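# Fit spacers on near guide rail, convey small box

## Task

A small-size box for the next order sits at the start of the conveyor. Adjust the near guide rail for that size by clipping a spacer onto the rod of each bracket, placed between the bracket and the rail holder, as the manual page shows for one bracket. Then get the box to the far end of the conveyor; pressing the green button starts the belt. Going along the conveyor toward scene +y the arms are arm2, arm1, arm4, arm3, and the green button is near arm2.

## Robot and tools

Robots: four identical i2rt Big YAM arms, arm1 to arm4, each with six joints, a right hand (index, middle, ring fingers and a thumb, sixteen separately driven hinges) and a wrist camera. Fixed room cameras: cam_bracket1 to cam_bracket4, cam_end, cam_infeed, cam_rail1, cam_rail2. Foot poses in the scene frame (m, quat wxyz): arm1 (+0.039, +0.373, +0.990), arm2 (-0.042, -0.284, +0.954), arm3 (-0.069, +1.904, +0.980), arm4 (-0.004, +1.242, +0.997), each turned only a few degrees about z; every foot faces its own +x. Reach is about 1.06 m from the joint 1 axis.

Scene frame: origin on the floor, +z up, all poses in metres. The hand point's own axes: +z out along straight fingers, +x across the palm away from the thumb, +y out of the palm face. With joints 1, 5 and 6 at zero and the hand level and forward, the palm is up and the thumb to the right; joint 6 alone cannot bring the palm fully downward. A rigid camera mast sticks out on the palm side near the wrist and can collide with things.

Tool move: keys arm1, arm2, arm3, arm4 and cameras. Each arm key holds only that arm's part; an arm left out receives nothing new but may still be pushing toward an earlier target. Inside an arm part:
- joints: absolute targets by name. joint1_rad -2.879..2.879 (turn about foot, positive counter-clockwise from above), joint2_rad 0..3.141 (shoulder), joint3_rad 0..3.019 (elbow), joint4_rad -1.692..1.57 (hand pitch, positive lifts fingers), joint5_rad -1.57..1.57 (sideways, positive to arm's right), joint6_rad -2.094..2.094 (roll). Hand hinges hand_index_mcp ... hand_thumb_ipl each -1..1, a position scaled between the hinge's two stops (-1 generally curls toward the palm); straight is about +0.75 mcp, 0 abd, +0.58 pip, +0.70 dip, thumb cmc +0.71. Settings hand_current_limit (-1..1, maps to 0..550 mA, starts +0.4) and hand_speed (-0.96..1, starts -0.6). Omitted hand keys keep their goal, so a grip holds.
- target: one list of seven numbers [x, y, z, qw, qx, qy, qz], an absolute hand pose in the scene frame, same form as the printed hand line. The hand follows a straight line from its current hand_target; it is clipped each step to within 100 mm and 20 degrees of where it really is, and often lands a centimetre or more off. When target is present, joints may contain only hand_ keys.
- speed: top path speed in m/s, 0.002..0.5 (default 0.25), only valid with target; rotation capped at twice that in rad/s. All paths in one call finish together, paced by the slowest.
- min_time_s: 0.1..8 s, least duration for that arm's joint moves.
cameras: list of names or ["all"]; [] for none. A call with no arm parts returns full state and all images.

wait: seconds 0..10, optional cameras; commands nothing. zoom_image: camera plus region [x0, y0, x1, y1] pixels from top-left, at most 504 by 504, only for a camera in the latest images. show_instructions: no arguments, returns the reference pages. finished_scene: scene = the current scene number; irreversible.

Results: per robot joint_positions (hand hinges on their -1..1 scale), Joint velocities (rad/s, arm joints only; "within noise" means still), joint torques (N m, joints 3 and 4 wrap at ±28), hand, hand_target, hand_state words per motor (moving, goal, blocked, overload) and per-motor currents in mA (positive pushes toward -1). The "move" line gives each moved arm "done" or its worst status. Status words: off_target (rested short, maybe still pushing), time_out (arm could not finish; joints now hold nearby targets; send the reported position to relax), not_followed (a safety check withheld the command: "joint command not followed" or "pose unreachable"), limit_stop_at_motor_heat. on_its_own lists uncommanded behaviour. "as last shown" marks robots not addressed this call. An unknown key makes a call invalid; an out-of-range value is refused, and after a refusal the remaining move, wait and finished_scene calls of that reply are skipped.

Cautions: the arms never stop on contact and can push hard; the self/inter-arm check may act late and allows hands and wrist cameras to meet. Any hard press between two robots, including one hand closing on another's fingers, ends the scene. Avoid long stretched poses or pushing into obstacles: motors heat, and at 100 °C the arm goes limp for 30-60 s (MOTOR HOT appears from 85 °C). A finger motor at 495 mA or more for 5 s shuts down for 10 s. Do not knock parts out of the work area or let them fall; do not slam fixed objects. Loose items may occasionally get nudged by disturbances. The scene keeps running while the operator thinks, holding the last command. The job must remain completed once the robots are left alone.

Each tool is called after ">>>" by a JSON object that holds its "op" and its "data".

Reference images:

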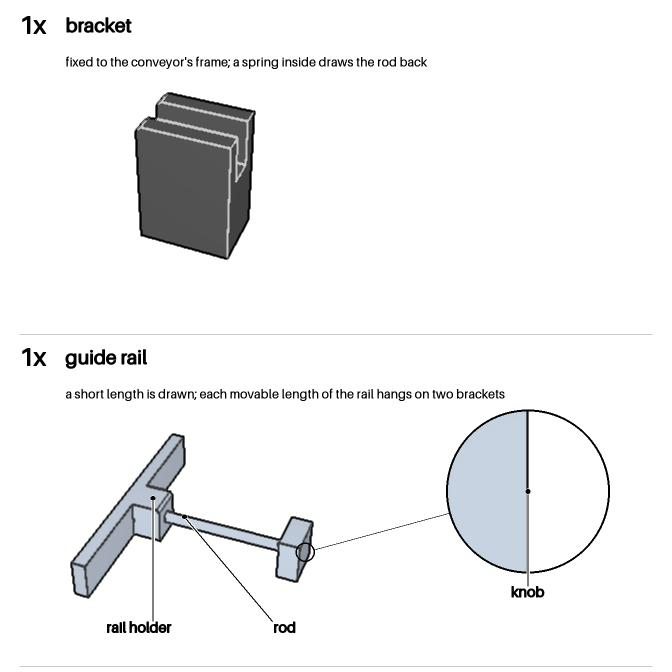

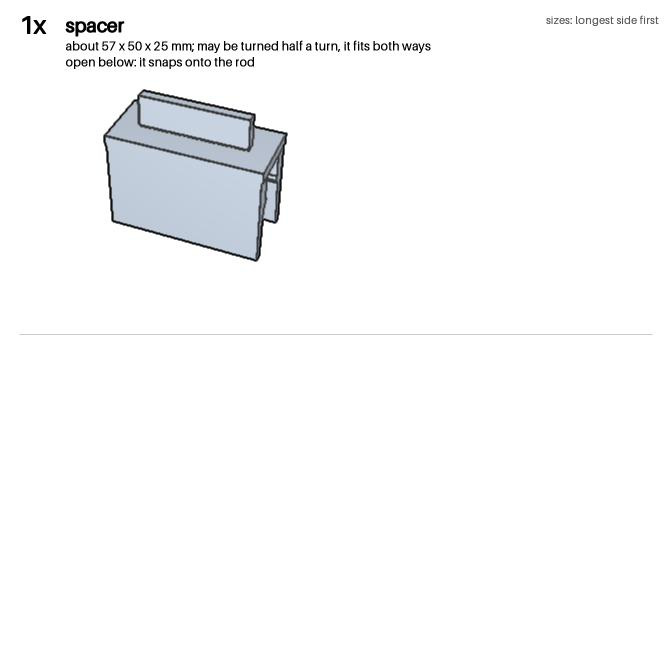

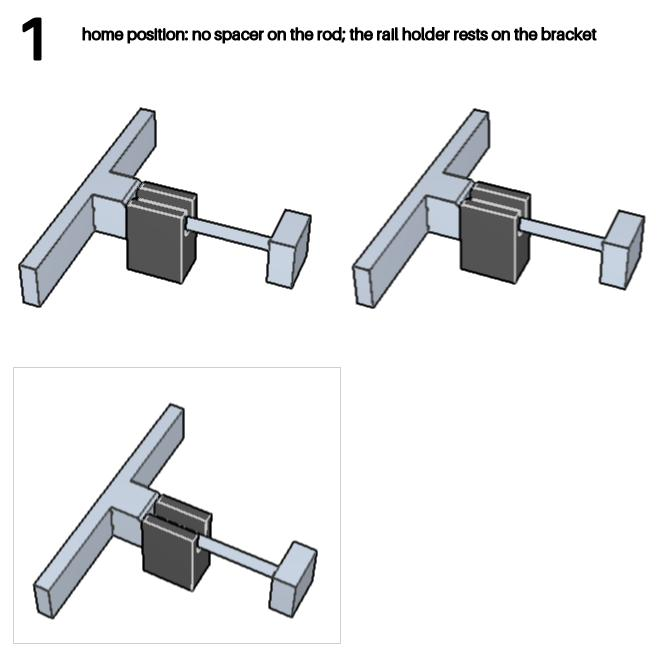

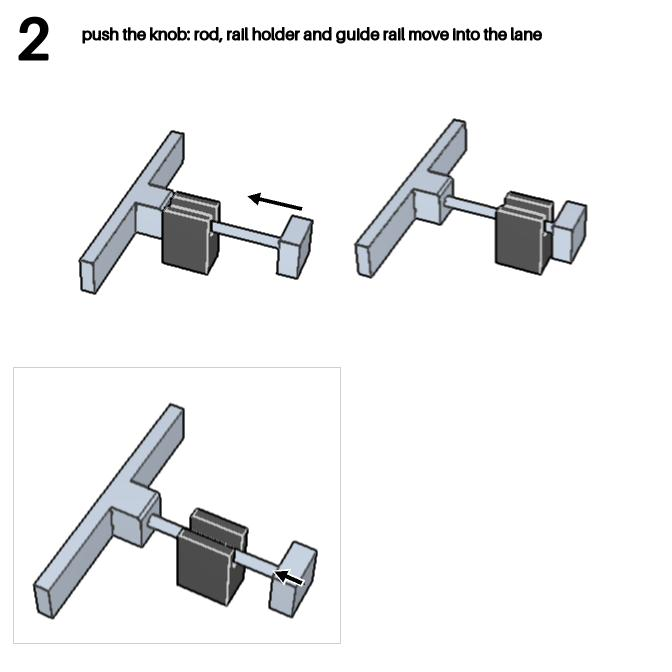

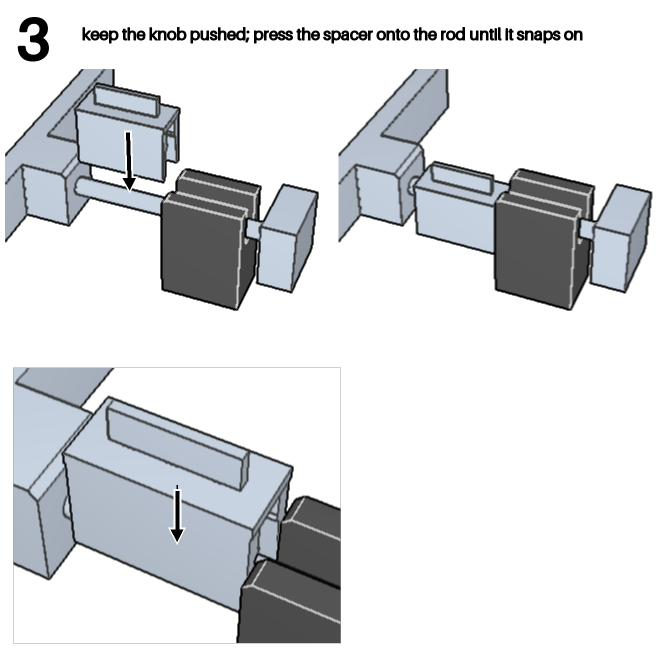

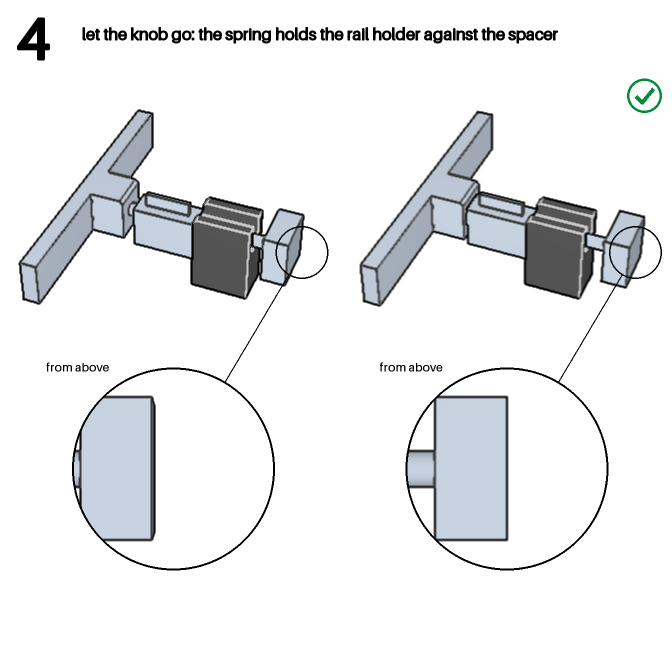

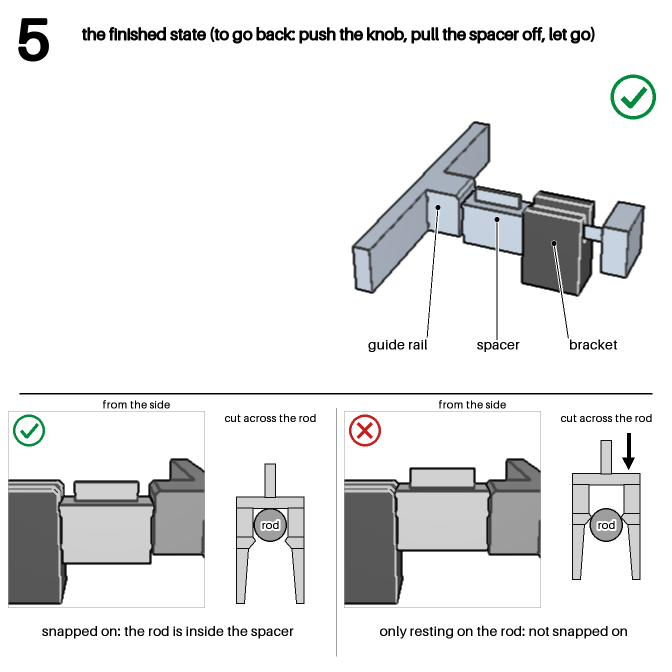

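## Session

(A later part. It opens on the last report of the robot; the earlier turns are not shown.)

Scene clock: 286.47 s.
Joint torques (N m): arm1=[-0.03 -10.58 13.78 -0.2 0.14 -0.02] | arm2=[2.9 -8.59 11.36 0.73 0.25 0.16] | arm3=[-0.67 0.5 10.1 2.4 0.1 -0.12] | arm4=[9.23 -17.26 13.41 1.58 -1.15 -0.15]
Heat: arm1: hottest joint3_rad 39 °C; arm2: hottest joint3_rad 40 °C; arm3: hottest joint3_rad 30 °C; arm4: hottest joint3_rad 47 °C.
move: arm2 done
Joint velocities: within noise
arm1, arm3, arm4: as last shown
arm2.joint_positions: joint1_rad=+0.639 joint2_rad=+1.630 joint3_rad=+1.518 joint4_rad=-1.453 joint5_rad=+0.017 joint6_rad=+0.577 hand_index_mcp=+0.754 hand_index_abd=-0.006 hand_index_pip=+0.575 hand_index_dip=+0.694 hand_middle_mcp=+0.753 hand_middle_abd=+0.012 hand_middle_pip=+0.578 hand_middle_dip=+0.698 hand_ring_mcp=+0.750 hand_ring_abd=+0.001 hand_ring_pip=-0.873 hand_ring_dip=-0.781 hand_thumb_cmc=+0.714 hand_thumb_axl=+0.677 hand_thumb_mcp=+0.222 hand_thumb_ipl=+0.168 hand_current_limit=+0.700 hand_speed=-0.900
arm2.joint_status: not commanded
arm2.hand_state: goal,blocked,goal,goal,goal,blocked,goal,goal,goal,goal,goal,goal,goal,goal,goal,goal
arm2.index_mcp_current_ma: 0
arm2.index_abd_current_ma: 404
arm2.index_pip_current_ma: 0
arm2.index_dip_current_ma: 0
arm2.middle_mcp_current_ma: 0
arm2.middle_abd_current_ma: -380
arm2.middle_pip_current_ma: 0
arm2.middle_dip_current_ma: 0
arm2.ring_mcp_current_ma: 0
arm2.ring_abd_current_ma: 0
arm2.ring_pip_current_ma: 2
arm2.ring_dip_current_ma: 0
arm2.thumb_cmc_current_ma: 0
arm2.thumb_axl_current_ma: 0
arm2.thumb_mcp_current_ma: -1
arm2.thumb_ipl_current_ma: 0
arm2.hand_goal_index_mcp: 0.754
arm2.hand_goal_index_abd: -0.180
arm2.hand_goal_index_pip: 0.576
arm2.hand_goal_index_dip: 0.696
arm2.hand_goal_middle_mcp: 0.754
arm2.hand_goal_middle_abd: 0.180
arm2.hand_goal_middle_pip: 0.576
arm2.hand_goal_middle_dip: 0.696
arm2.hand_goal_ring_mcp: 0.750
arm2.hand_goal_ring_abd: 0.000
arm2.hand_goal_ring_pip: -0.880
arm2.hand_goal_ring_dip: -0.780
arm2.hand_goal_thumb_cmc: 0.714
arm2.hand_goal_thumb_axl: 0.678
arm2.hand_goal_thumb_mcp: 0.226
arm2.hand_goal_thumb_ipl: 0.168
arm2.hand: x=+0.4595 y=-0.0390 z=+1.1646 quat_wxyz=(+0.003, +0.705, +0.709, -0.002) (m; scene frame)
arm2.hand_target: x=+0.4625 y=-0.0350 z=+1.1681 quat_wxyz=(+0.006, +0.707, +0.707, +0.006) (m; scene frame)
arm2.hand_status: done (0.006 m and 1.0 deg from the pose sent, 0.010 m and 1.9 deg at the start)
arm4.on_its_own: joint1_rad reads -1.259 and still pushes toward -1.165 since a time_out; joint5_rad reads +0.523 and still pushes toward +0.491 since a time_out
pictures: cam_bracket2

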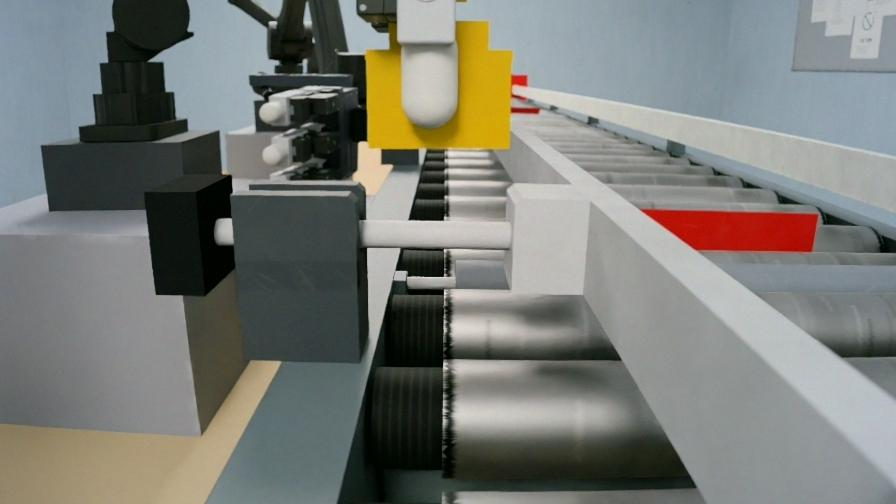

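>>> {"op": "move", "data": {"arm2": {"target": [0.4600, -0.0370, 1.1550, 0.006, 0.7071, 0.7071, 0.006], "speed": 0.06}, "cameras": ["cam_bracket2"]}}

>>> {"op": "zoom_image", "data": {"camera": "cam_bracket2", "region": [320, 60, 580, 320]}}

Scene clock: 287.57 s.
Joint torques (N m): arm1=[0.15 -10.64 13.82 -0.27 0.15 -0.01] | arm2=[2.32 -9.93 10.35 0.9 0.2 0.07] | arm3=[-0.62 0.5 10.09 2.4 0.11 -0.12] | arm4=[9.23 -17.26 13.46 1.57 -1.16 -0.15]
Heat: arm1: hottest joint3_rad 39 °C; arm2: hottest joint3_rad 40 °C; arm3: hottest joint3_rad 30 °C; arm4: hottest joint3_rad 47 °C.
move: arm2 done
Joint velocities: within noise
arm1, arm3, arm4: as last shown
arm2.joint_positions: joint1_rad=+0.639 joint2_rad=+1.630 joint3_rad=+1.489 joint4_rad=-1.418 joint5_rad=+0.017 joint6_rad=+0.577 hand_index_mcp=+0.754 hand_index_abd=-0.006 hand_index_pip=+0.575 hand_index_dip=+0.694 hand_middle_mcp=+0.753 hand_middle_abd=+0.012 hand_middle_pip=+0.578 hand_middle_dip=+0.698 hand_ring_mcp=+0.750 hand_ring_abd=+0.001 hand_ring_pip=-0.873 hand_ring_dip=-0.781 hand_thumb_cmc=+0.714 hand_thumb_axl=+0.677 hand_thumb_mcp=+0.222 hand_thumb_ipl=+0.168 hand_current_limit=+0.700 hand_speed=-0.900
arm2.joint_status: not commanded
arm2.hand_state: goal,blocked,goal,goal,goal,blocked,goal,goal,goal,goal,goal,goal,goal,goal,goal,goal
arm2.index_mcp_current_ma: 0
arm2.index_abd_current_ma: 404
arm2.index_pip_current_ma: 0
arm2.index_dip_current_ma: 0
arm2.middle_mcp_current_ma: 0
arm2.middle_abd_current_ma: -380
arm2.middle_pip_current_ma: 0
arm2.middle_dip_current_ma: 0
arm2.ring_mcp_current_ma: 0
arm2.ring_abd_current_ma: 0
arm2.ring_pip_current_ma: 2
arm2.ring_dip_current_ma: 0
arm2.thumb_cmc_current_ma: 0
arm2.thumb_axl_current_ma: 0
arm2.thumb_mcp_current_ma: -1
arm2.thumb_ipl_current_ma: 0
arm2.hand_goal_index_mcp: 0.754
arm2.hand_goal_index_abd: -0.180
arm2.hand_goal_index_pip: 0.576
arm2.hand_goal_index_dip: 0.696
arm2.hand_goal_middle_mcp: 0.754
arm2.hand_goal_middle_abd: 0.180
arm2.hand_goal_middle_pip: 0.576
arm2.hand_goal_middle_dip: 0.696
arm2.hand_goal_ring_mcp: 0.750
arm2.hand_goal_ring_abd: 0.000
arm2.hand_goal_ring_pip: -0.880
arm2.hand_goal_ring_dip: -0.780
arm2.hand_goal_thumb_cmc: 0.714
arm2.hand_goal_thumb_axl: 0.678
arm2.hand_goal_thumb_mcp: 0.226
arm2.hand_goal_thumb_ipl: 0.168
arm2.hand: x=+0.4596 y=-0.0389 z=+1.1541 quat_wxyz=(+0.003, +0.705, +0.709, +0.001) (m; scene frame)
arm2.hand_target: x=+0.4600 y=-0.0370 z=+1.1550 quat_wxyz=(+0.006, +0.707, +0.707, +0.006) (m; scene frame)
arm2.hand_status: done (0.002 m and 0.7 deg from the pose sent, 0.010 m and 1.0 deg at the start)
arm4.on_its_own: joint1_rad reads -1.259 and still pushes toward -1.165 since a time_out; joint5_rad reads +0.523 and still pushes toward +0.491 since a time_out
pictures: cam_bracket2

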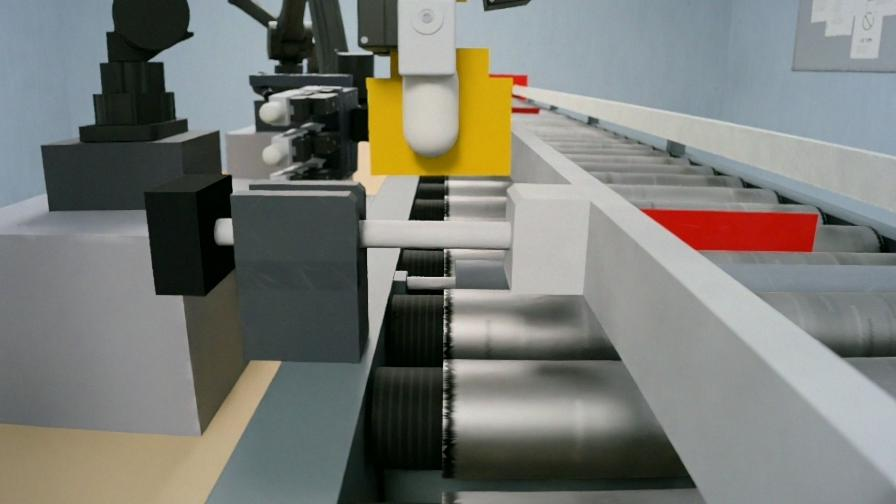

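Scaled by 1.938 from the camera's 896x504 image, which has a finer 1280x720 frame.

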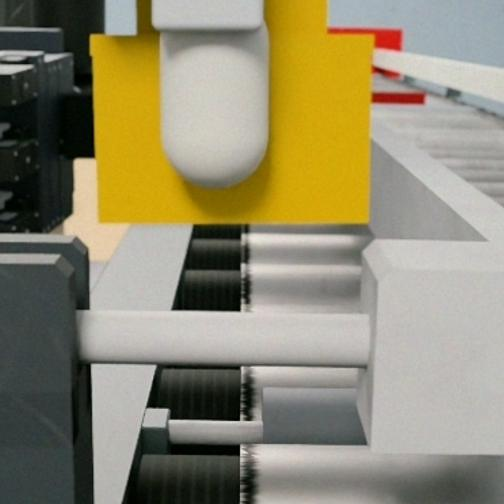

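>>> {"op": "move", "data": {"arm2": {"target": [0.4583, -0.0395, 1.1430, 0.004, 0.7071, 0.7071, 0.004], "speed": 0.06}, "cameras": ["cam_bracket2"]}}

>>> {"op": "zoom_image", "data": {"camera": "cam_bracket2", "region": [320, 60, 580, 320]}}

Scene clock: 288.83 s.
Joint torques (N m): arm1=[0.26 -10.46 13.78 -0.23 0.14 0.02] | arm2=[2.08 -10.11 10.37 0.69 0.11 0.06] | arm3=[-0.62 0.5 10.1 2.4 0.1 -0.13] | arm4=[9.11 -17.44 13.44 1.54 -1.14 -0.14]
Heat: arm1: hottest joint3_rad 39 °C; arm2: hottest joint3_rad 40 °C; arm3: hottest joint3_rad 30 °C; arm4: hottest joint3_rad 47 °C.
move: arm2 done
Joint velocities: within noise
arm1.joint_positions: joint1_rad=+0.426 joint2_rad=+1.393 joint3_rad=+1.504 joint4_rad=-1.689 joint5_rad=-0.005 joint6_rad=+0.512 hand_index_mcp=+0.748 hand_index_abd=-0.008 hand_index_pip=+0.574 hand_index_dip=+0.696 hand_middle_mcp=+0.753 hand_middle_abd=+0.012 hand_middle_pip=+0.576 hand_middle_dip=+0.696 hand_ring_mcp=+0.749 hand_ring_abd=+0.001 hand_ring_pip=-0.884 hand_ring_dip=-0.780 hand_thumb_cmc=+0.713 hand_thumb_axl=+0.677 hand_thumb_mcp=+0.223 hand_thumb_ipl=+0.168 hand_current_limit=+0.700 hand_speed=-0.600
arm1.joint_status: not commanded
arm1.hand_state: goal,blocked,goal,goal,goal,blocked,goal,goal,goal,goal,goal,goal,goal,goal,goal,goal
arm1.index_mcp_current_ma: -1
arm1.index_abd_current_ma: 225
arm1.index_pip_current_ma: 0
arm1.index_dip_current_ma: 0
arm1.middle_mcp_current_ma: 0
arm1.middle_abd_current_ma: -214
arm1.middle_pip_current_ma: 0
arm1.middle_dip_current_ma: 0
arm1.ring_mcp_current_ma: 0
arm1.ring_abd_current_ma: 0
arm1.ring_pip_current_ma: 1
arm1.ring_dip_current_ma: 0
arm1.thumb_cmc_current_ma: 0
arm1.thumb_axl_current_ma: 0
arm1.thumb_mcp_current_ma: 0
arm1.thumb_ipl_current_ma: 0
arm1.hand_goal_index_mcp: 0.754
arm1.hand_goal_index_abd: -0.150
arm1.hand_goal_index_pip: 0.576
arm1.hand_goal_index_dip: 0.696
arm1.hand_goal_middle_mcp: 0.754
arm1.hand_goal_middle_abd: 0.150
arm1.hand_goal_middle_pip: 0.576
arm1.hand_goal_middle_dip: 0.696
arm1.hand_goal_ring_mcp: 0.750
arm1.hand_goal_ring_abd: 0.000
arm1.hand_goal_ring_pip: -0.890
arm1.hand_goal_ring_dip: -0.780
arm1.hand_goal_thumb_cmc: 0.714
arm1.hand_goal_thumb_axl: 0.678
arm1.hand_goal_thumb_mcp: 0.226
arm1.hand_goal_thumb_ipl: 0.168
arm1.hand: x=+0.4720 y=+0.5491 z=+1.2986 quat_wxyz=(-0.001, +0.707, +0.707, -0.005) (m; scene frame)
arm1.hand_target: x=+0.4792 y=+0.5526 z=+1.3195 quat_wxyz=(+0.006, +0.707, +0.707, +0.014) (m; scene frame)
arm1.hand_status: not commanded
arm2.joint_positions: joint1_rad=+0.639 joint2_rad=+1.630 joint3_rad=+1.461 joint4_rad=-1.393 joint5_rad=+0.017 joint6_rad=+0.577 hand_index_mcp=+0.754 hand_index_abd=-0.006 hand_index_pip=+0.575 hand_index_dip=+0.694 hand_middle_mcp=+0.753 hand_middle_abd=+0.012 hand_middle_pip=+0.578 hand_middle_dip=+0.698 hand_ring_mcp=+0.750 hand_ring_abd=+0.001 hand_ring_pip=-0.873 hand_ring_dip=-0.781 hand_thumb_cmc=+0.714 hand_thumb_axl=+0.677 hand_thumb_mcp=+0.222 hand_thumb_ipl=+0.168 hand_current_limit=+0.700 hand_speed=-0.900
arm2.joint_status: not commanded
arm2.hand_state: goal,blocked,goal,goal,goal,blocked,goal,goal,goal,goal,goal,goal,goal,goal,goal,goal
arm2.index_mcp_current_ma: 0
arm2.index_abd_current_ma: 404
arm2.index_pip_current_ma: 0
arm2.index_dip_current_ma: 0
arm2.middle_mcp_current_ma: 0
arm2.middle_abd_current_ma: -380
arm2.middle_pip_current_ma: 0
arm2.middle_dip_current_ma: 0
arm2.ring_mcp_current_ma: 0
arm2.ring_abd_current_ma: 0
arm2.ring_pip_current_ma: 2
arm2.ring_dip_current_ma: 0
arm2.thumb_cmc_current_ma: 0
arm2.thumb_axl_current_ma: 0
arm2.thumb_mcp_current_ma: -1
arm2.thumb_ipl_current_ma: 0
arm2.hand_goal_index_mcp: 0.754
arm2.hand_goal_index_abd: -0.180
arm2.hand_goal_index_pip: 0.576
arm2.hand_goal_index_dip: 0.696
arm2.hand_goal_middle_mcp: 0.754
arm2.hand_goal_middle_abd: 0.180
arm2.hand_goal_middle_pip: 0.576
arm2.hand_goal_middle_dip: 0.696
arm2.hand_goal_ring_mcp: 0.750
arm2.hand_goal_ring_abd: 0.000
arm2.hand_goal_ring_pip: -0.880
arm2.hand_goal_ring_dip: -0.780
arm2.hand_goal_thumb_cmc: 0.714
arm2.hand_goal_thumb_axl: 0.678
arm2.hand_goal_thumb_mcp: 0.226
arm2.hand_goal_thumb_ipl: 0.168
arm2.hand: x=+0.4574 y=-0.0402 z=+1.1432 quat_wxyz=(+0.003, +0.705, +0.709, +0.000) (m; scene frame)
arm2.hand_target: x=+0.4582 y=-0.0395 z=+1.1430 quat_wxyz=(+0.004, +0.707, +0.707, +0.004) (m; scene frame)
arm2.hand_status: done (0.001 m and 0.6 deg from the pose sent, 0.011 m and 0.5 deg at the start)
arm3.joint_positions: joint1_rad=+0.019 joint2_rad=+0.621 joint3_rad=+1.445 joint4_rad=-1.172 joint5_rad=+0.010 joint6_rad=+1.142 hand_index_mcp=+0.755 hand_index_abd=+0.001 hand_index_pip=+0.577 hand_index_dip=+0.696 hand_middle_mcp=+0.755 hand_middle_abd=+0.001 hand_middle_pip=+0.577 hand_middle_dip=+0.696 hand_ring_mcp=+0.755 hand_ring_abd=+0.001 hand_ring_pip=+0.577 hand_ring_dip=+0.696 hand_thumb_cmc=+0.715 hand_thumb_axl=+0.677 hand_thumb_mcp=+0.226 hand_thumb_ipl=+0.168 hand_current_limit=+0.400 hand_speed=-0.600
arm3.joint_status: not commanded
arm3.hand_state: goal,goal,goal,goal,goal,goal,goal,goal,goal,goal,goal,goal,goal,goal,goal,goal
arm3.index_mcp_current_ma: 1
arm3.index_abd_current_ma: 1
arm3.index_pip_current_ma: 1
arm3.index_dip_current_ma: 0
arm3.middle_mcp_current_ma: 1
arm3.middle_abd_current_ma: 1
arm3.middle_pip_current_ma: 1
arm3.middle_dip_current_ma: 0
arm3.ring_mcp_current_ma: 1
arm3.ring_abd_current_ma: 1
arm3.ring_pip_current_ma: 1
arm3.ring_dip_current_ma: 0
arm3.thumb_cmc_current_ma: 1
arm3.thumb_axl_current_ma: -1
arm3.thumb_mcp_current_ma: 0
arm3.thumb_ipl_current_ma: 0
arm3.hand_goal_index_mcp: 0.754
arm3.hand_goal_index_abd: 0.000
arm3.hand_goal_index_pip: 0.576
arm3.hand_goal_index_dip: 0.696
arm3.hand_goal_middle_mcp: 0.754
arm3.hand_goal_middle_abd: 0.000
arm3.hand_goal_middle_pip: 0.576
arm3.hand_goal_middle_dip: 0.696
arm3.hand_goal_ring_mcp: 0.754
arm3.hand_goal_ring_abd: 0.000
arm3.hand_goal_ring_pip: 0.576
arm3.hand_goal_ring_dip: 0.696
arm3.hand_goal_thumb_cmc: 0.714
arm3.hand_goal_thumb_axl: 0.678
arm3.hand_goal_thumb_mcp: 0.226
arm3.hand_goal_thumb_ipl: 0.168
arm3.hand: x=+0.1747 y=+1.8084 z=+1.5973 quat_wxyz=(+0.136, +0.802, +0.159, +0.560) (m; scene frame)
arm3.hand_target: x=+0.1704 y=+1.8085 z=+1.6097 quat_wxyz=(+0.138, +0.794, +0.157, +0.571) (m; scene frame)
arm3.hand_status: not commanded
arm4.joint_positions: joint1_rad=-1.259 joint2_rad=+2.492 joint3_rad=+1.577 joint4_rad=+0.861 joint5_rad=+0.523 joint6_rad=+1.566 hand_index_mcp=+0.725 hand_index_abd=-0.039 hand_index_pip=+0.565 hand_index_dip=+0.695 hand_middle_mcp=+0.755 hand_middle_abd=+0.003 hand_middle_pip=+0.577 hand_middle_dip=+0.696 hand_ring_mcp=+0.755 hand_ring_abd=+0.003 hand_ring_pip=+0.577 hand_ring_dip=+0.696 hand_thumb_cmc=+0.715 hand_thumb_axl=+0.677 hand_thumb_mcp=+0.226 hand_thumb_ipl=+0.168 hand_current_limit=+0.400 hand_speed=-0.600
arm4.joint_status: not commanded
arm4.hand_state: blocked,blocked,goal,goal,goal,goal,goal,goal,goal,goal,goal,goal,goal,goal,goal,goal
arm4.index_mcp_current_ma: -96
arm4.index_abd_current_ma: -107
arm4.index_pip_current_ma: -28
arm4.index_dip_current_ma: -2
arm4.middle_mcp_current_ma: 2
arm4.middle_abd_current_ma: 5
arm4.middle_pip_current_ma: 1
arm4.middle_dip_current_ma: 0
arm4.ring_mcp_current_ma: 2
arm4.ring_abd_current_ma: 6
arm4.ring_pip_current_ma: 1
arm4.ring_dip_current_ma: 0
arm4.thumb_cmc_current_ma: 1
arm4.thumb_axl_current_ma: -1
arm4.thumb_mcp_current_ma: 0
arm4.thumb_ipl_current_ma: -1
arm4.hand_goal_index_mcp: 0.754
arm4.hand_goal_index_abd: 0.000
arm4.hand_goal_index_pip: 0.576
arm4.hand_goal_index_dip: 0.696
arm4.hand_goal_middle_mcp: 0.754
arm4.hand_goal_middle_abd: 0.000
arm4.hand_goal_middle_pip: 0.576
arm4.hand_goal_middle_dip: 0.696
arm4.hand_goal_ring_mcp: 0.754
arm4.hand_goal_ring_abd: 0.000
arm4.hand_goal_ring_pip: 0.576
arm4.hand_goal_ring_dip: 0.696
arm4.hand_goal_thumb_cmc: 0.714
arm4.hand_goal_thumb_axl: 0.678
arm4.hand_goal_thumb_mcp: 0.226
arm4.hand_goal_thumb_ipl: 0.168
arm4.on_its_own: joint1_rad reads -1.259 and still pushes toward -1.165 since a time_out; joint5_rad reads +0.523 and still pushes toward +0.491 since a time_out
arm4.hand: x=+0.1475 y=+0.4622 z=+0.9695 quat_wxyz=(+0.522, +0.483, -0.539, +0.451) (m; scene frame)
arm4.hand_target: x=+0.2366 y=+0.4557 z=+0.9906 quat_wxyz=(+0.499, +0.502, -0.502, +0.497) (m; scene frame)
arm4.hand_status: not commanded
pictures: cam_bracket2

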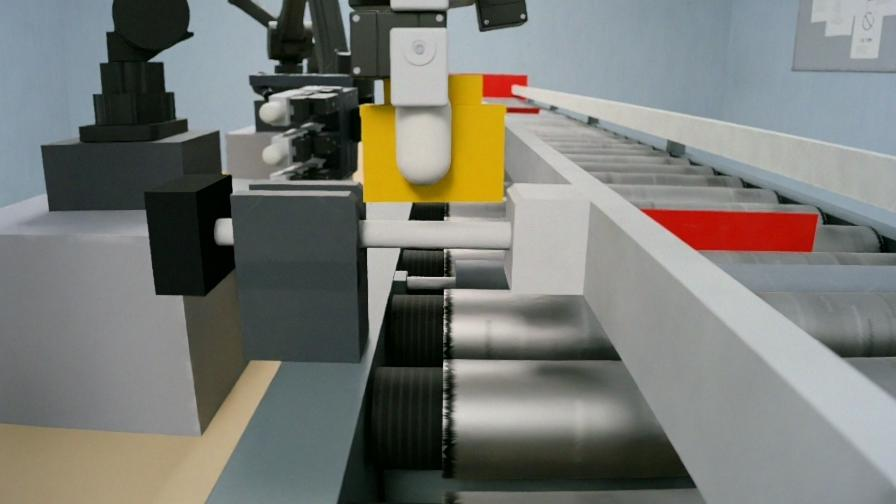

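Scaled by 1.938 from the camera's 896x504 image, which has a finer 1280x720 frame.

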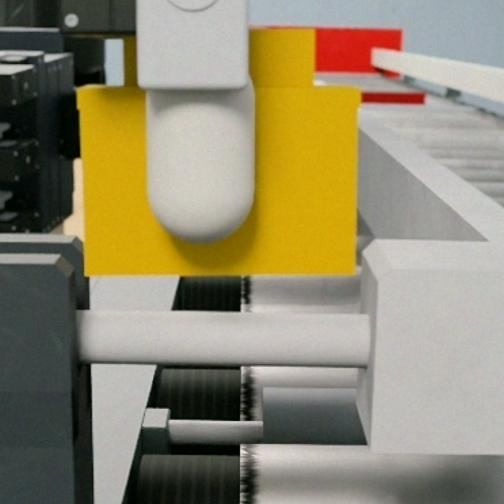

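>>> {"op": "move", "data": {"arm2": {"target": [0.4592, -0.0405, 1.1300, 0.004, 0.7071, 0.7071, 0.004], "speed": 0.06}, "cameras": ["cam_bracket2"]}}

>>> {"op": "zoom_image", "data": {"camera": "cam_bracket2", "region": [320, 60, 580, 320]}}

Scene clock: 289.90 s.
Joint torques (N m): arm1=[0.21 -10.58 13.89 -0.28 0.16 0.01] | arm2=[1.26 -9.58 10.21 0.61 0.14 -0.03] | arm3=[-0.62 0.5 10.11 2.39 0.1 -0.12] | arm4=[9.23 -17.32 13.42 1.52 -1.14 -0.15]
Heat: arm1: hottest joint3_rad 39 °C; arm2: hottest joint3_rad 40 °C; arm3: hottest joint3_rad 30 °C; arm4: hottest joint3_rad 47 °C.
move: arm2 done
Joint velocities: arm1=[within noise] | arm2=[-0.005 -0.005 -0.002 -0.002 -0.007 -0.154] | arm3=[within noise] | arm4=[within noise]
arm1, arm3, arm4: as last shown
arm2.joint_positions: joint1_rad=+0.639 joint2_rad=+1.630 joint3_rad=+1.435 joint4_rad=-1.360 joint5_rad=+0.017 joint6_rad=+0.577 hand_index_mcp=+0.754 hand_index_abd=-0.006 hand_index_pip=+0.575 hand_index_dip=+0.694 hand_middle_mcp=+0.753 hand_middle_abd=+0.012 hand_middle_pip=+0.578 hand_middle_dip=+0.698 hand_ring_mcp=+0.750 hand_ring_abd=+0.001 hand_ring_pip=-0.873 hand_ring_dip=-0.781 hand_thumb_cmc=+0.714 hand_thumb_axl=+0.677 hand_thumb_mcp=+0.222 hand_thumb_ipl=+0.168 hand_current_limit=+0.700 hand_speed=-0.900
arm2.joint_status: not commanded
arm2.hand_state: goal,blocked,goal,goal,goal,blocked,goal,goal,goal,goal,goal,goal,goal,goal,goal,goal
arm2.index_mcp_current_ma: 0
arm2.index_abd_current_ma: 404
arm2.index_pip_current_ma: 0
arm2.index_dip_current_ma: 0
arm2.middle_mcp_current_ma: 0
arm2.middle_abd_current_ma: -380
arm2.middle_pip_current_ma: 0
arm2.middle_dip_current_ma: 0
arm2.ring_mcp_current_ma: 0
arm2.ring_abd_current_ma: 0
arm2.ring_pip_current_ma: 2
arm2.ring_dip_current_ma: 0
arm2.thumb_cmc_current_ma: 0
arm2.thumb_axl_current_ma: 0
arm2.thumb_mcp_current_ma: -1
arm2.thumb_ipl_current_ma: 0
arm2.hand_goal_index_mcp: 0.754
arm2.hand_goal_index_abd: -0.180
arm2.hand_goal_index_pip: 0.576
arm2.hand_goal_index_dip: 0.696
arm2.hand_goal_middle_mcp: 0.754
arm2.hand_goal_middle_abd: 0.180
arm2.hand_goal_middle_pip: 0.576
arm2.hand_goal_middle_dip: 0.696
arm2.hand_goal_ring_mcp: 0.750
arm2.hand_goal_ring_abd: 0.000
arm2.hand_goal_ring_pip: -0.880
arm2.hand_goal_ring_dip: -0.780
arm2.hand_goal_thumb_cmc: 0.714
arm2.hand_goal_thumb_axl: 0.678
arm2.hand_goal_thumb_mcp: 0.226
arm2.hand_goal_thumb_ipl: 0.168
arm2.hand: x=+0.4573 y=-0.0401 z=+1.1340 quat_wxyz=(+0.004, +0.705, +0.709, +0.003) (m; scene frame)
arm2.hand_target: x=+0.4591 y=-0.0405 z=+1.1300 quat_wxyz=(+0.004, +0.707, +0.707, +0.004) (m; scene frame)
arm2.hand_status: done (0.004 m and 0.3 deg from the pose sent, 0.013 m and 0.6 deg at the start)
arm4.on_its_own: joint1_rad reads -1.259 and still pushes toward -1.165 since a time_out; joint5_rad reads +0.523 and still pushes toward +0.491 since a time_out
pictures: cam_bracket2

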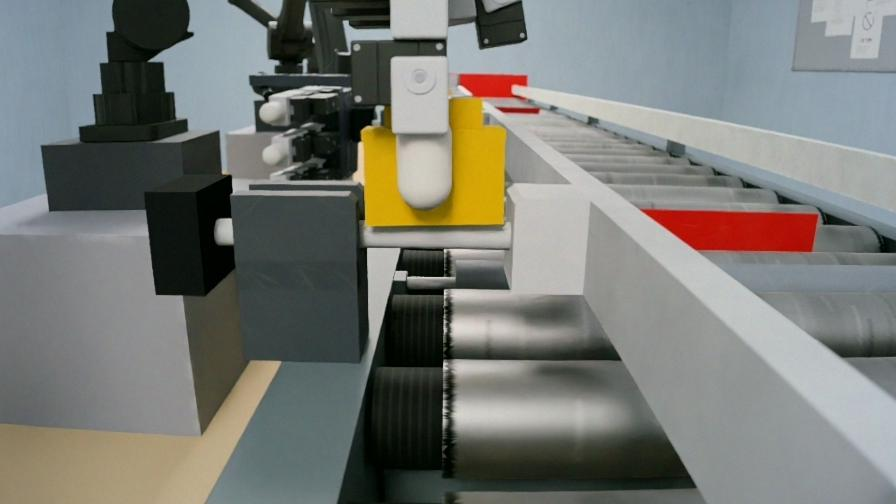

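Scaled by 1.938 from the camera's 896x504 image, which has a finer 1280x720 frame.

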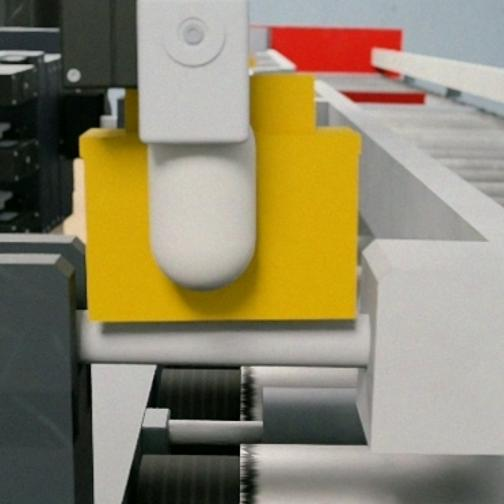

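>>> {"op": "move", "data": {"arm2": {"target": [0.4600, -0.0420, 1.1180, 0.002, 0.7071, 0.7071, 0.002], "speed": 0.06}, "cameras": ["cam_bracket2", "cam_rail1"]}}

>>> {"op": "zoom_image", "data": {"camera": "cam_bracket2", "region": [320, 60, 580, 320]}}

Scene clock: 290.97 s.
Joint torques (N m): arm1=[-0.09 -10.46 13.81 -0.25 0.16 0.03] | arm2=[0.38 -8.18 10.41 0.79 -0.02 -0.03] | arm3=[-0.67 0.56 10.11 2.39 0.1 -0.13] | arm4=[9.17 -17.38 13.42 1.57 -1.16 -0.15]
Heat: arm1: hottest joint3_rad 39 °C; arm2: hottest joint3_rad 40 °C; arm3: hottest joint3_rad 30 °C; arm4: hottest joint3_rad 47 °C.
move: arm2 done
Joint velocities: within noise
arm1, arm3, arm4: as last shown
arm2.joint_positions: joint1_rad=+0.639 joint2_rad=+1.630 joint3_rad=+1.416 joint4_rad=-1.336 joint5_rad=+0.017 joint6_rad=+0.577 hand_index_mcp=+0.754 hand_index_abd=-0.006 hand_index_pip=+0.575 hand_index_dip=+0.694 hand_middle_mcp=+0.753 hand_middle_abd=+0.012 hand_middle_pip=+0.578 hand_middle_dip=+0.698 hand_ring_mcp=+0.750 hand_ring_abd=+0.001 hand_ring_pip=-0.873 hand_ring_dip=-0.781 hand_thumb_cmc=+0.714 hand_thumb_axl=+0.677 hand_thumb_mcp=+0.222 hand_thumb_ipl=+0.168 hand_current_limit=+0.700 hand_speed=-0.900
arm2.joint_status: not commanded
arm2.hand_state: goal,blocked,goal,goal,goal,blocked,goal,goal,goal,goal,goal,goal,goal,goal,goal,goal
arm2.index_mcp_current_ma: 0
arm2.index_abd_current_ma: 404
arm2.index_pip_current_ma: 0
arm2.index_dip_current_ma: 0
arm2.middle_mcp_current_ma: 0
arm2.middle_abd_current_ma: -380
arm2.middle_pip_current_ma: 0
arm2.middle_dip_current_ma: 0
arm2.ring_mcp_current_ma: 0
arm2.ring_abd_current_ma: 0
arm2.ring_pip_current_ma: 2
arm2.ring_dip_current_ma: 0
arm2.thumb_cmc_current_ma: 0
arm2.thumb_axl_current_ma: 0
arm2.thumb_mcp_current_ma: -1
arm2.thumb_ipl_current_ma: 0
arm2.hand_goal_index_mcp: 0.754
arm2.hand_goal_index_abd: -0.180
arm2.hand_goal_index_pip: 0.576
arm2.hand_goal_index_dip: 0.696
arm2.hand_goal_middle_mcp: 0.754
arm2.hand_goal_middle_abd: 0.180
arm2.hand_goal_middle_pip: 0.576
arm2.hand_goal_middle_dip: 0.696
arm2.hand_goal_ring_mcp: 0.750
arm2.hand_goal_ring_abd: 0.000
arm2.hand_goal_ring_pip: -0.880
arm2.hand_goal_ring_dip: -0.780
arm2.hand_goal_thumb_cmc: 0.714
arm2.hand_goal_thumb_axl: 0.678
arm2.hand_goal_thumb_mcp: 0.226
arm2.hand_goal_thumb_ipl: 0.168
arm2.hand: x=+0.4568 y=-0.0402 z=+1.1270 quat_wxyz=(+0.004, +0.705, +0.709, +0.006) (m; scene frame)
arm2.hand_target: x=+0.4598 y=-0.0421 z=+1.1180 quat_wxyz=(+0.002, +0.707, +0.707, +0.002) (m; scene frame)
arm2.hand_status: done (0.010 m and 0.6 deg from the pose sent, 0.016 m and 0.4 deg at the start)
arm4.on_its_own: joint1_rad reads -1.259 and still pushes toward -1.165 since a time_out; joint5_rad reads +0.523 and still pushes toward +0.491 since a time_out
pictures: cam_bracket2, cam_rail1

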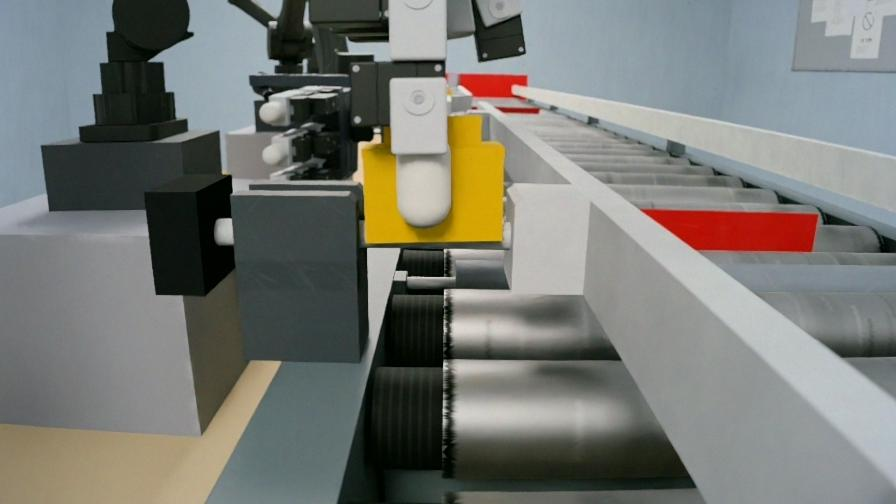

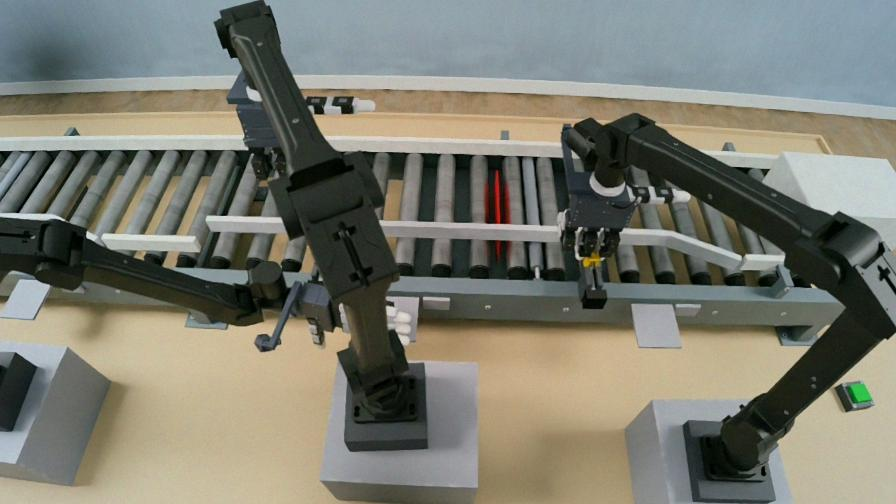

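Scaled by 1.938 from the camera's 896x504 image, which has a finer 1280x720 frame.

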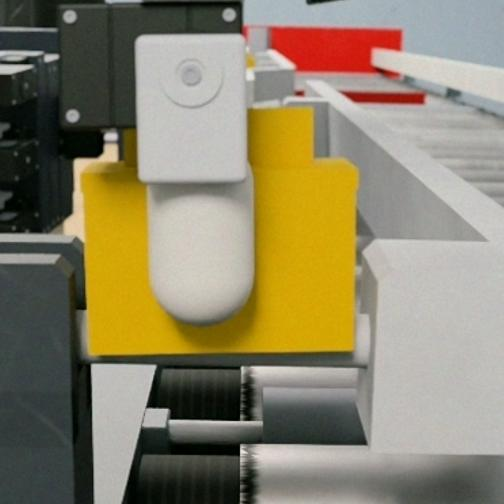

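>>> {"op": "move", "data": {"arm2": {"target": [0.4612, -0.0425, 1.1080, -0.001, 0.7071, 0.7071, -0.001], "speed": 0.06}, "cameras": ["cam_bracket2"]}}

>>> {"op": "zoom_image", "data": {"camera": "cam_bracket2", "region": [320, 60, 580, 320]}}

Scene clock: 292.07 s.
Joint torques (N m): arm1=[0.09 -10.93 13.79 -0.12 0.16 0.02] | arm2=[0.85 -8.06 10.19 0.58 -0.04 -0.12] | arm3=[-0.62 0.56 10.1 2.39 0.1 -0.13] | arm4=[9.17 -17.32 13.41 1.57 -1.14 -0.15]
Heat: arm1: hottest joint3_rad 39 °C; arm2: hottest joint3_rad 40 °C; arm3: hottest joint3_rad 30 °C; arm4: hottest joint3_rad 47 °C.
move: arm2 off_target
Joint velocities: within noise
arm1, arm3, arm4: as last shown
arm2.joint_positions: joint1_rad=+0.637 joint2_rad=+1.635 joint3_rad=+1.406 joint4_rad=-1.321 joint5_rad=+0.012 joint6_rad=+0.577 hand_index_mcp=+0.754 hand_index_abd=-0.006 hand_index_pip=+0.575 hand_index_dip=+0.694 hand_middle_mcp=+0.753 hand_middle_abd=+0.012 hand_middle_pip=+0.578 hand_middle_dip=+0.698 hand_ring_mcp=+0.750 hand_ring_abd=+0.001 hand_ring_pip=-0.873 hand_ring_dip=-0.781 hand_thumb_cmc=+0.714 hand_thumb_axl=+0.677 hand_thumb_mcp=+0.222 hand_thumb_ipl=+0.168 hand_current_limit=+0.700 hand_speed=-0.900
arm2.joint_status: not commanded
arm2.hand_state: goal,blocked,goal,goal,goal,blocked,goal,goal,goal,goal,goal,goal,goal,goal,goal,goal
arm2.index_mcp_current_ma: 0
arm2.index_abd_current_ma: 404
arm2.index_pip_current_ma: 0
arm2.index_dip_current_ma: 0
arm2.middle_mcp_current_ma: 0
arm2.middle_abd_current_ma: -380
arm2.middle_pip_current_ma: 0
arm2.middle_dip_current_ma: 0
arm2.ring_mcp_current_ma: 0
arm2.ring_abd_current_ma: 0
arm2.ring_pip_current_ma: 2
arm2.ring_dip_current_ma: 0
arm2.thumb_cmc_current_ma: 0
arm2.thumb_axl_current_ma: 0
arm2.thumb_mcp_current_ma: -1
arm2.thumb_ipl_current_ma: 0
arm2.hand_goal_index_mcp: 0.754
arm2.hand_goal_index_abd: -0.180
arm2.hand_goal_index_pip: 0.576
arm2.hand_goal_index_dip: 0.696
arm2.hand_goal_middle_mcp: 0.754
arm2.hand_goal_middle_abd: 0.180
arm2.hand_goal_middle_pip: 0.576
arm2.hand_goal_middle_dip: 0.696
arm2.hand_goal_ring_mcp: 0.750
arm2.hand_goal_ring_abd: 0.000
arm2.hand_goal_ring_pip: -0.880
arm2.hand_goal_ring_dip: -0.780
arm2.hand_goal_thumb_cmc: 0.714
arm2.hand_goal_thumb_axl: 0.678
arm2.hand_goal_thumb_mcp: 0.226
arm2.hand_goal_thumb_ipl: 0.168
arm2.hand: x=+0.4574 y=-0.0403 z=+1.1208 quat_wxyz=(+0.002, +0.706, +0.708, +0.006) (m; scene frame)
arm2.hand_target: x=+0.4609 y=-0.0426 z=+1.1082 quat_wxyz=(-0.001, +0.707, +0.707, -0.001) (m; scene frame)
arm2.hand_status: off_target (0.014 m and 0.9 deg from the pose sent, 0.020 m and 1.0 deg at the start)
arm4.on_its_own: joint1_rad reads -1.259 and still pushes toward -1.165 since a time_out; joint5_rad reads +0.523 and still pushes toward +0.491 since a time_out
pictures: cam_bracket2

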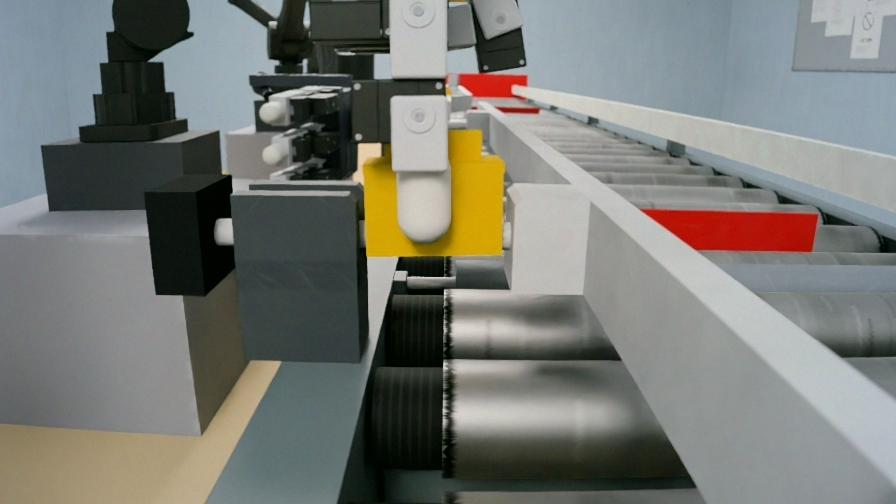

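Scaled by 1.938 from the camera's 896x504 image, which has a finer 1280x720 frame.

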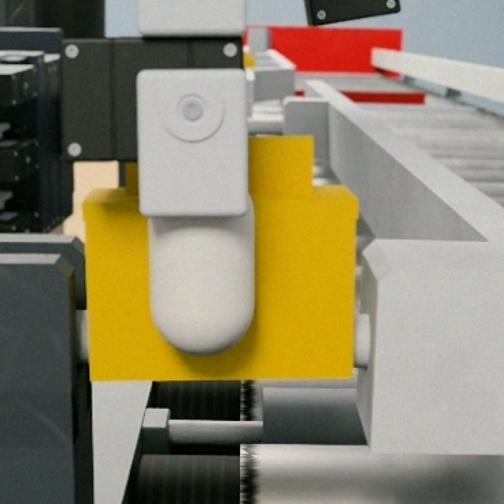

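>>> {"op": "move", "data": {"arm2": {"target": [0.4612, -0.0430, 1.0980, -0.002, 0.7071, 0.7071, -0.002], "speed": 0.06}, "cameras": ["cam_bracket2"]}}

>>> {"op": "zoom_image", "data": {"camera": "cam_bracket2", "region": [320, 60, 580, 320]}}

Scene clock: 293.13 s.
Joint torques (N m): arm1=[-0.15 -10.34 13.85 -0.27 0.16 0.01] | arm2=[1.79 -8.53 10.14 0.69 0.01 -0.11] | arm3=[-0.62 0.5 10.1 2.39 0.11 -0.13] | arm4=[9.35 -17.38 13.42 1.58 -1.15 -0.14]
Heat: arm1: hottest joint3_rad 39 °C; arm2: hottest joint3_rad 39 °C; arm3: hottest joint3_rad 30 °C; arm4: hottest joint3_rad 47 °C.
move: arm2 off_target
Joint velocities: within noise
arm1, arm3, arm4: as last shown
arm2.joint_positions: joint1_rad=+0.635 joint2_rad=+1.644 joint3_rad=+1.389 joint4_rad=-1.299 joint5_rad=+0.010 joint6_rad=+0.577 hand_index_mcp=+0.754 hand_index_abd=-0.006 hand_index_pip=+0.575 hand_index_dip=+0.694 hand_middle_mcp=+0.753 hand_middle_abd=+0.012 hand_middle_pip=+0.578 hand_middle_dip=+0.698 hand_ring_mcp=+0.750 hand_ring_abd=+0.001 hand_ring_pip=-0.873 hand_ring_dip=-0.781 hand_thumb_cmc=+0.714 hand_thumb_axl=+0.677 hand_thumb_mcp=+0.222 hand_thumb_ipl=+0.168 hand_current_limit=+0.700 hand_speed=-0.900
arm2.joint_status: not commanded
arm2.hand_state: goal,blocked,goal,goal,goal,blocked,goal,goal,goal,goal,goal,goal,goal,goal,goal,goal
arm2.index_mcp_current_ma: 0
arm2.index_abd_current_ma: 404
arm2.index_pip_current_ma: 0
arm2.index_dip_current_ma: 0
arm2.middle_mcp_current_ma: 0
arm2.middle_abd_current_ma: -380
arm2.middle_pip_current_ma: 0
arm2.middle_dip_current_ma: 0
arm2.ring_mcp_current_ma: 0
arm2.ring_abd_current_ma: 0
arm2.ring_pip_current_ma: 2
arm2.ring_dip_current_ma: 0
arm2.thumb_cmc_current_ma: 0
arm2.thumb_axl_current_ma: 0
arm2.thumb_mcp_current_ma: -1
arm2.thumb_ipl_current_ma: 0
arm2.hand_goal_index_mcp: 0.754
arm2.hand_goal_index_abd: -0.180
arm2.hand_goal_index_pip: 0.576
arm2.hand_goal_index_dip: 0.696
arm2.hand_goal_middle_mcp: 0.754
arm2.hand_goal_middle_abd: 0.180
arm2.hand_goal_middle_pip: 0.576
arm2.hand_goal_middle_dip: 0.696
arm2.hand_goal_ring_mcp: 0.750
arm2.hand_goal_ring_abd: 0.000
arm2.hand_goal_ring_pip: -0.880
arm2.hand_goal_ring_dip: -0.780
arm2.hand_goal_thumb_cmc: 0.714
arm2.hand_goal_thumb_axl: 0.678
arm2.hand_goal_thumb_mcp: 0.226
arm2.hand_goal_thumb_ipl: 0.168
arm2.hand: x=+0.4574 y=-0.0408 z=+1.1102 quat_wxyz=(+0.001, +0.706, +0.708, +0.005) (m; scene frame)
arm2.hand_target: x=+0.4609 y=-0.0431 z=+1.0981 quat_wxyz=(-0.002, +0.707, +0.707, -0.002) (m; scene frame)
arm2.hand_status: off_target (0.013 m and 0.8 deg from the pose sent, 0.023 m and 1.0 deg at the start)
arm4.on_its_own: joint1_rad reads -1.259 and still pushes toward -1.165 since a time_out; joint5_rad reads +0.523 and still pushes toward +0.491 since a time_out
pictures: cam_bracket2

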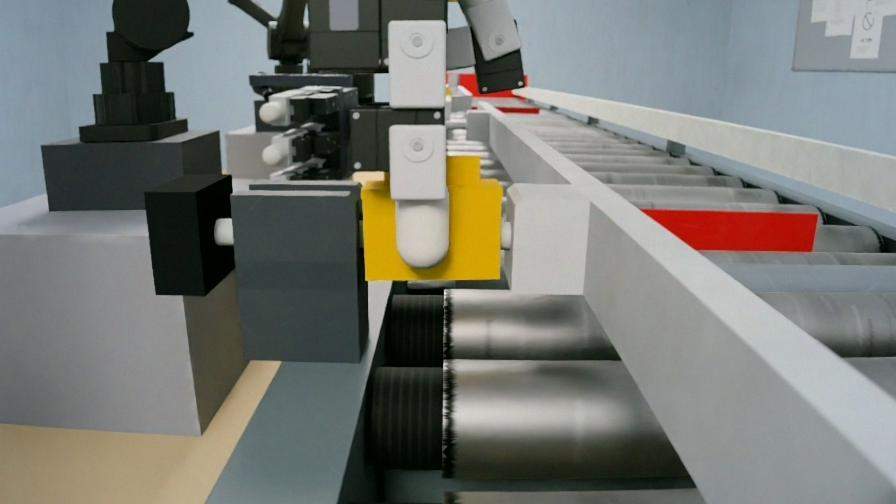

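Scaled by 1.938 from the camera's 896x504 image, which has a finer 1280x720 frame.

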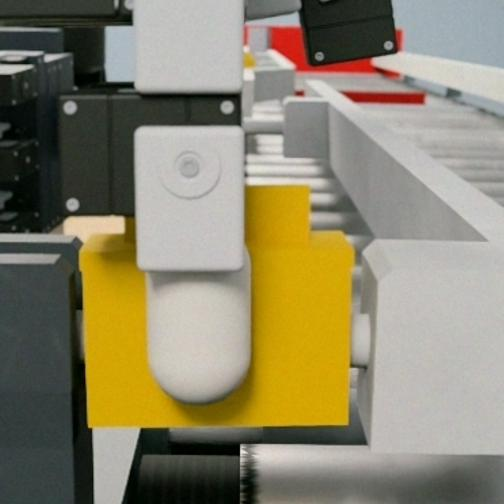

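>>> {"op": "move", "data": {"arm2": {"target": [0.4630, -0.0430, 1.0900, -0.002, 0.7071, 0.7071, -0.003], "speed": 0.06}, "cameras": ["cam_bracket2"]}}

>>> {"op": "zoom_image", "data": {"camera": "cam_bracket2", "region": [320, 60, 580, 320]}}

Scene clock: 294.23 s.
Joint torques (N m): arm1=[0.09 -10.75 13.81 -0.29 0.19 0.02] | arm2=[0.62 -7.88 9.8 0.76 -0.05 -0.11] | arm3=[-0.62 0.5 10.1 2.37 0.1 -0.13] | arm4=[9.17 -17.32 13.42 1.58 -1.15 -0.15]
Heat: arm1: hottest joint3_rad 39 °C; arm2: hottest joint3_rad 39 °C; arm3: hottest joint3_rad 30 °C; arm4: hottest joint3_rad 47 °C.
move: arm2 off_target
Joint velocities: within noise
arm1, arm3, arm4: as last shown
arm2.joint_positions: joint1_rad=+0.633 joint2_rad=+1.648 joint3_rad=+1.385 joint4_rad=-1.287 joint5_rad=+0.010 joint6_rad=+0.577 hand_index_mcp=+0.756 hand_index_abd=-0.006 hand_index_pip=+0.577 hand_index_dip=+0.696 hand_middle_mcp=+0.754 hand_middle_abd=+0.012 hand_middle_pip=+0.578 hand_middle_dip=+0.698 hand_ring_mcp=+0.750 hand_ring_abd=+0.001 hand_ring_pip=-0.873 hand_ring_dip=-0.781 hand_thumb_cmc=+0.714 hand_thumb_axl=+0.677 hand_thumb_mcp=+0.222 hand_thumb_ipl=+0.168 hand_current_limit=+0.700 hand_speed=-0.900
arm2.joint_status: not commanded
arm2.hand_state: goal,blocked,goal,goal,goal,blocked,goal,goal,goal,goal,goal,goal,goal,goal,goal,goal
arm2.index_mcp_current_ma: 0
arm2.index_abd_current_ma: 404
arm2.index_pip_current_ma: 0
arm2.index_dip_current_ma: 0
arm2.middle_mcp_current_ma: 0
arm2.middle_abd_current_ma: -380
arm2.middle_pip_current_ma: 0
arm2.middle_dip_current_ma: 0
arm2.ring_mcp_current_ma: 0
arm2.ring_abd_current_ma: 0
arm2.ring_pip_current_ma: 2
arm2.ring_dip_current_ma: 0
arm2.thumb_cmc_current_ma: 0
arm2.thumb_axl_current_ma: 0
arm2.thumb_mcp_current_ma: -1
arm2.thumb_ipl_current_ma: 0
arm2.hand_goal_index_mcp: 0.754
arm2.hand_goal_index_abd: -0.180
arm2.hand_goal_index_pip: 0.576
arm2.hand_goal_index_dip: 0.696
arm2.hand_goal_middle_mcp: 0.754
arm2.hand_goal_middle_abd: 0.180
arm2.hand_goal_middle_pip: 0.576
arm2.hand_goal_middle_dip: 0.696
arm2.hand_goal_ring_mcp: 0.750
arm2.hand_goal_ring_abd: 0.000
arm2.hand_goal_ring_pip: -0.880
arm2.hand_goal_ring_dip: -0.780
arm2.hand_goal_thumb_cmc: 0.714
arm2.hand_goal_thumb_axl: 0.678
arm2.hand_goal_thumb_mcp: 0.226
arm2.hand_goal_thumb_ipl: 0.168
arm2.hand: x=+0.4593 y=-0.0410 z=+1.1066 quat_wxyz=(+0.001, +0.707, +0.707, +0.006) (m; scene frame)
arm2.hand_target: x=+0.4625 y=-0.0433 z=+1.0901 quat_wxyz=(-0.002, +0.707, +0.707, -0.003) (m; scene frame)
arm2.hand_status: off_target (0.017 m and 1.1 deg from the pose sent, 0.021 m and 0.9 deg at the start)
arm4.on_its_own: joint1_rad reads -1.259 and still pushes toward -1.165 since a time_out; joint5_rad reads +0.523 and still pushes toward +0.491 since a time_out
pictures: cam_bracket2

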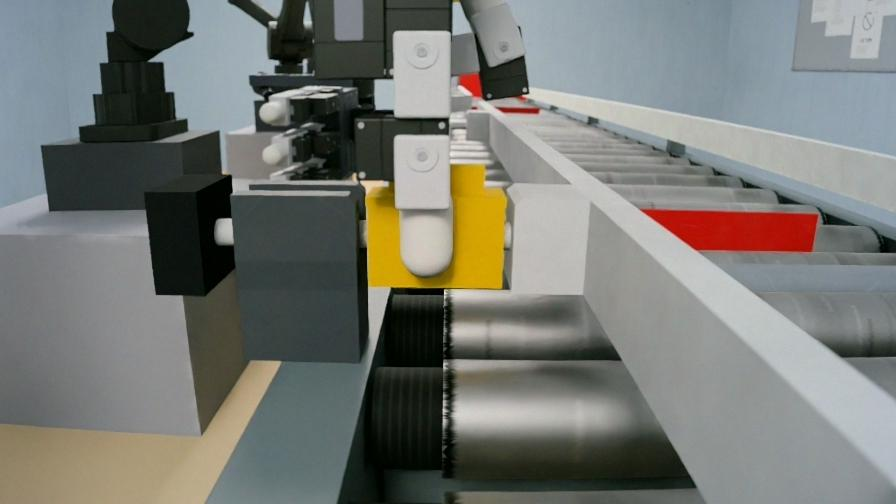

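Scaled by 1.938 from the camera's 896x504 image, which has a finer 1280x720 frame.

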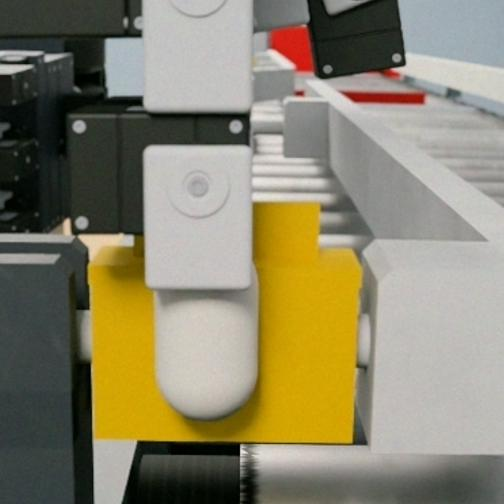

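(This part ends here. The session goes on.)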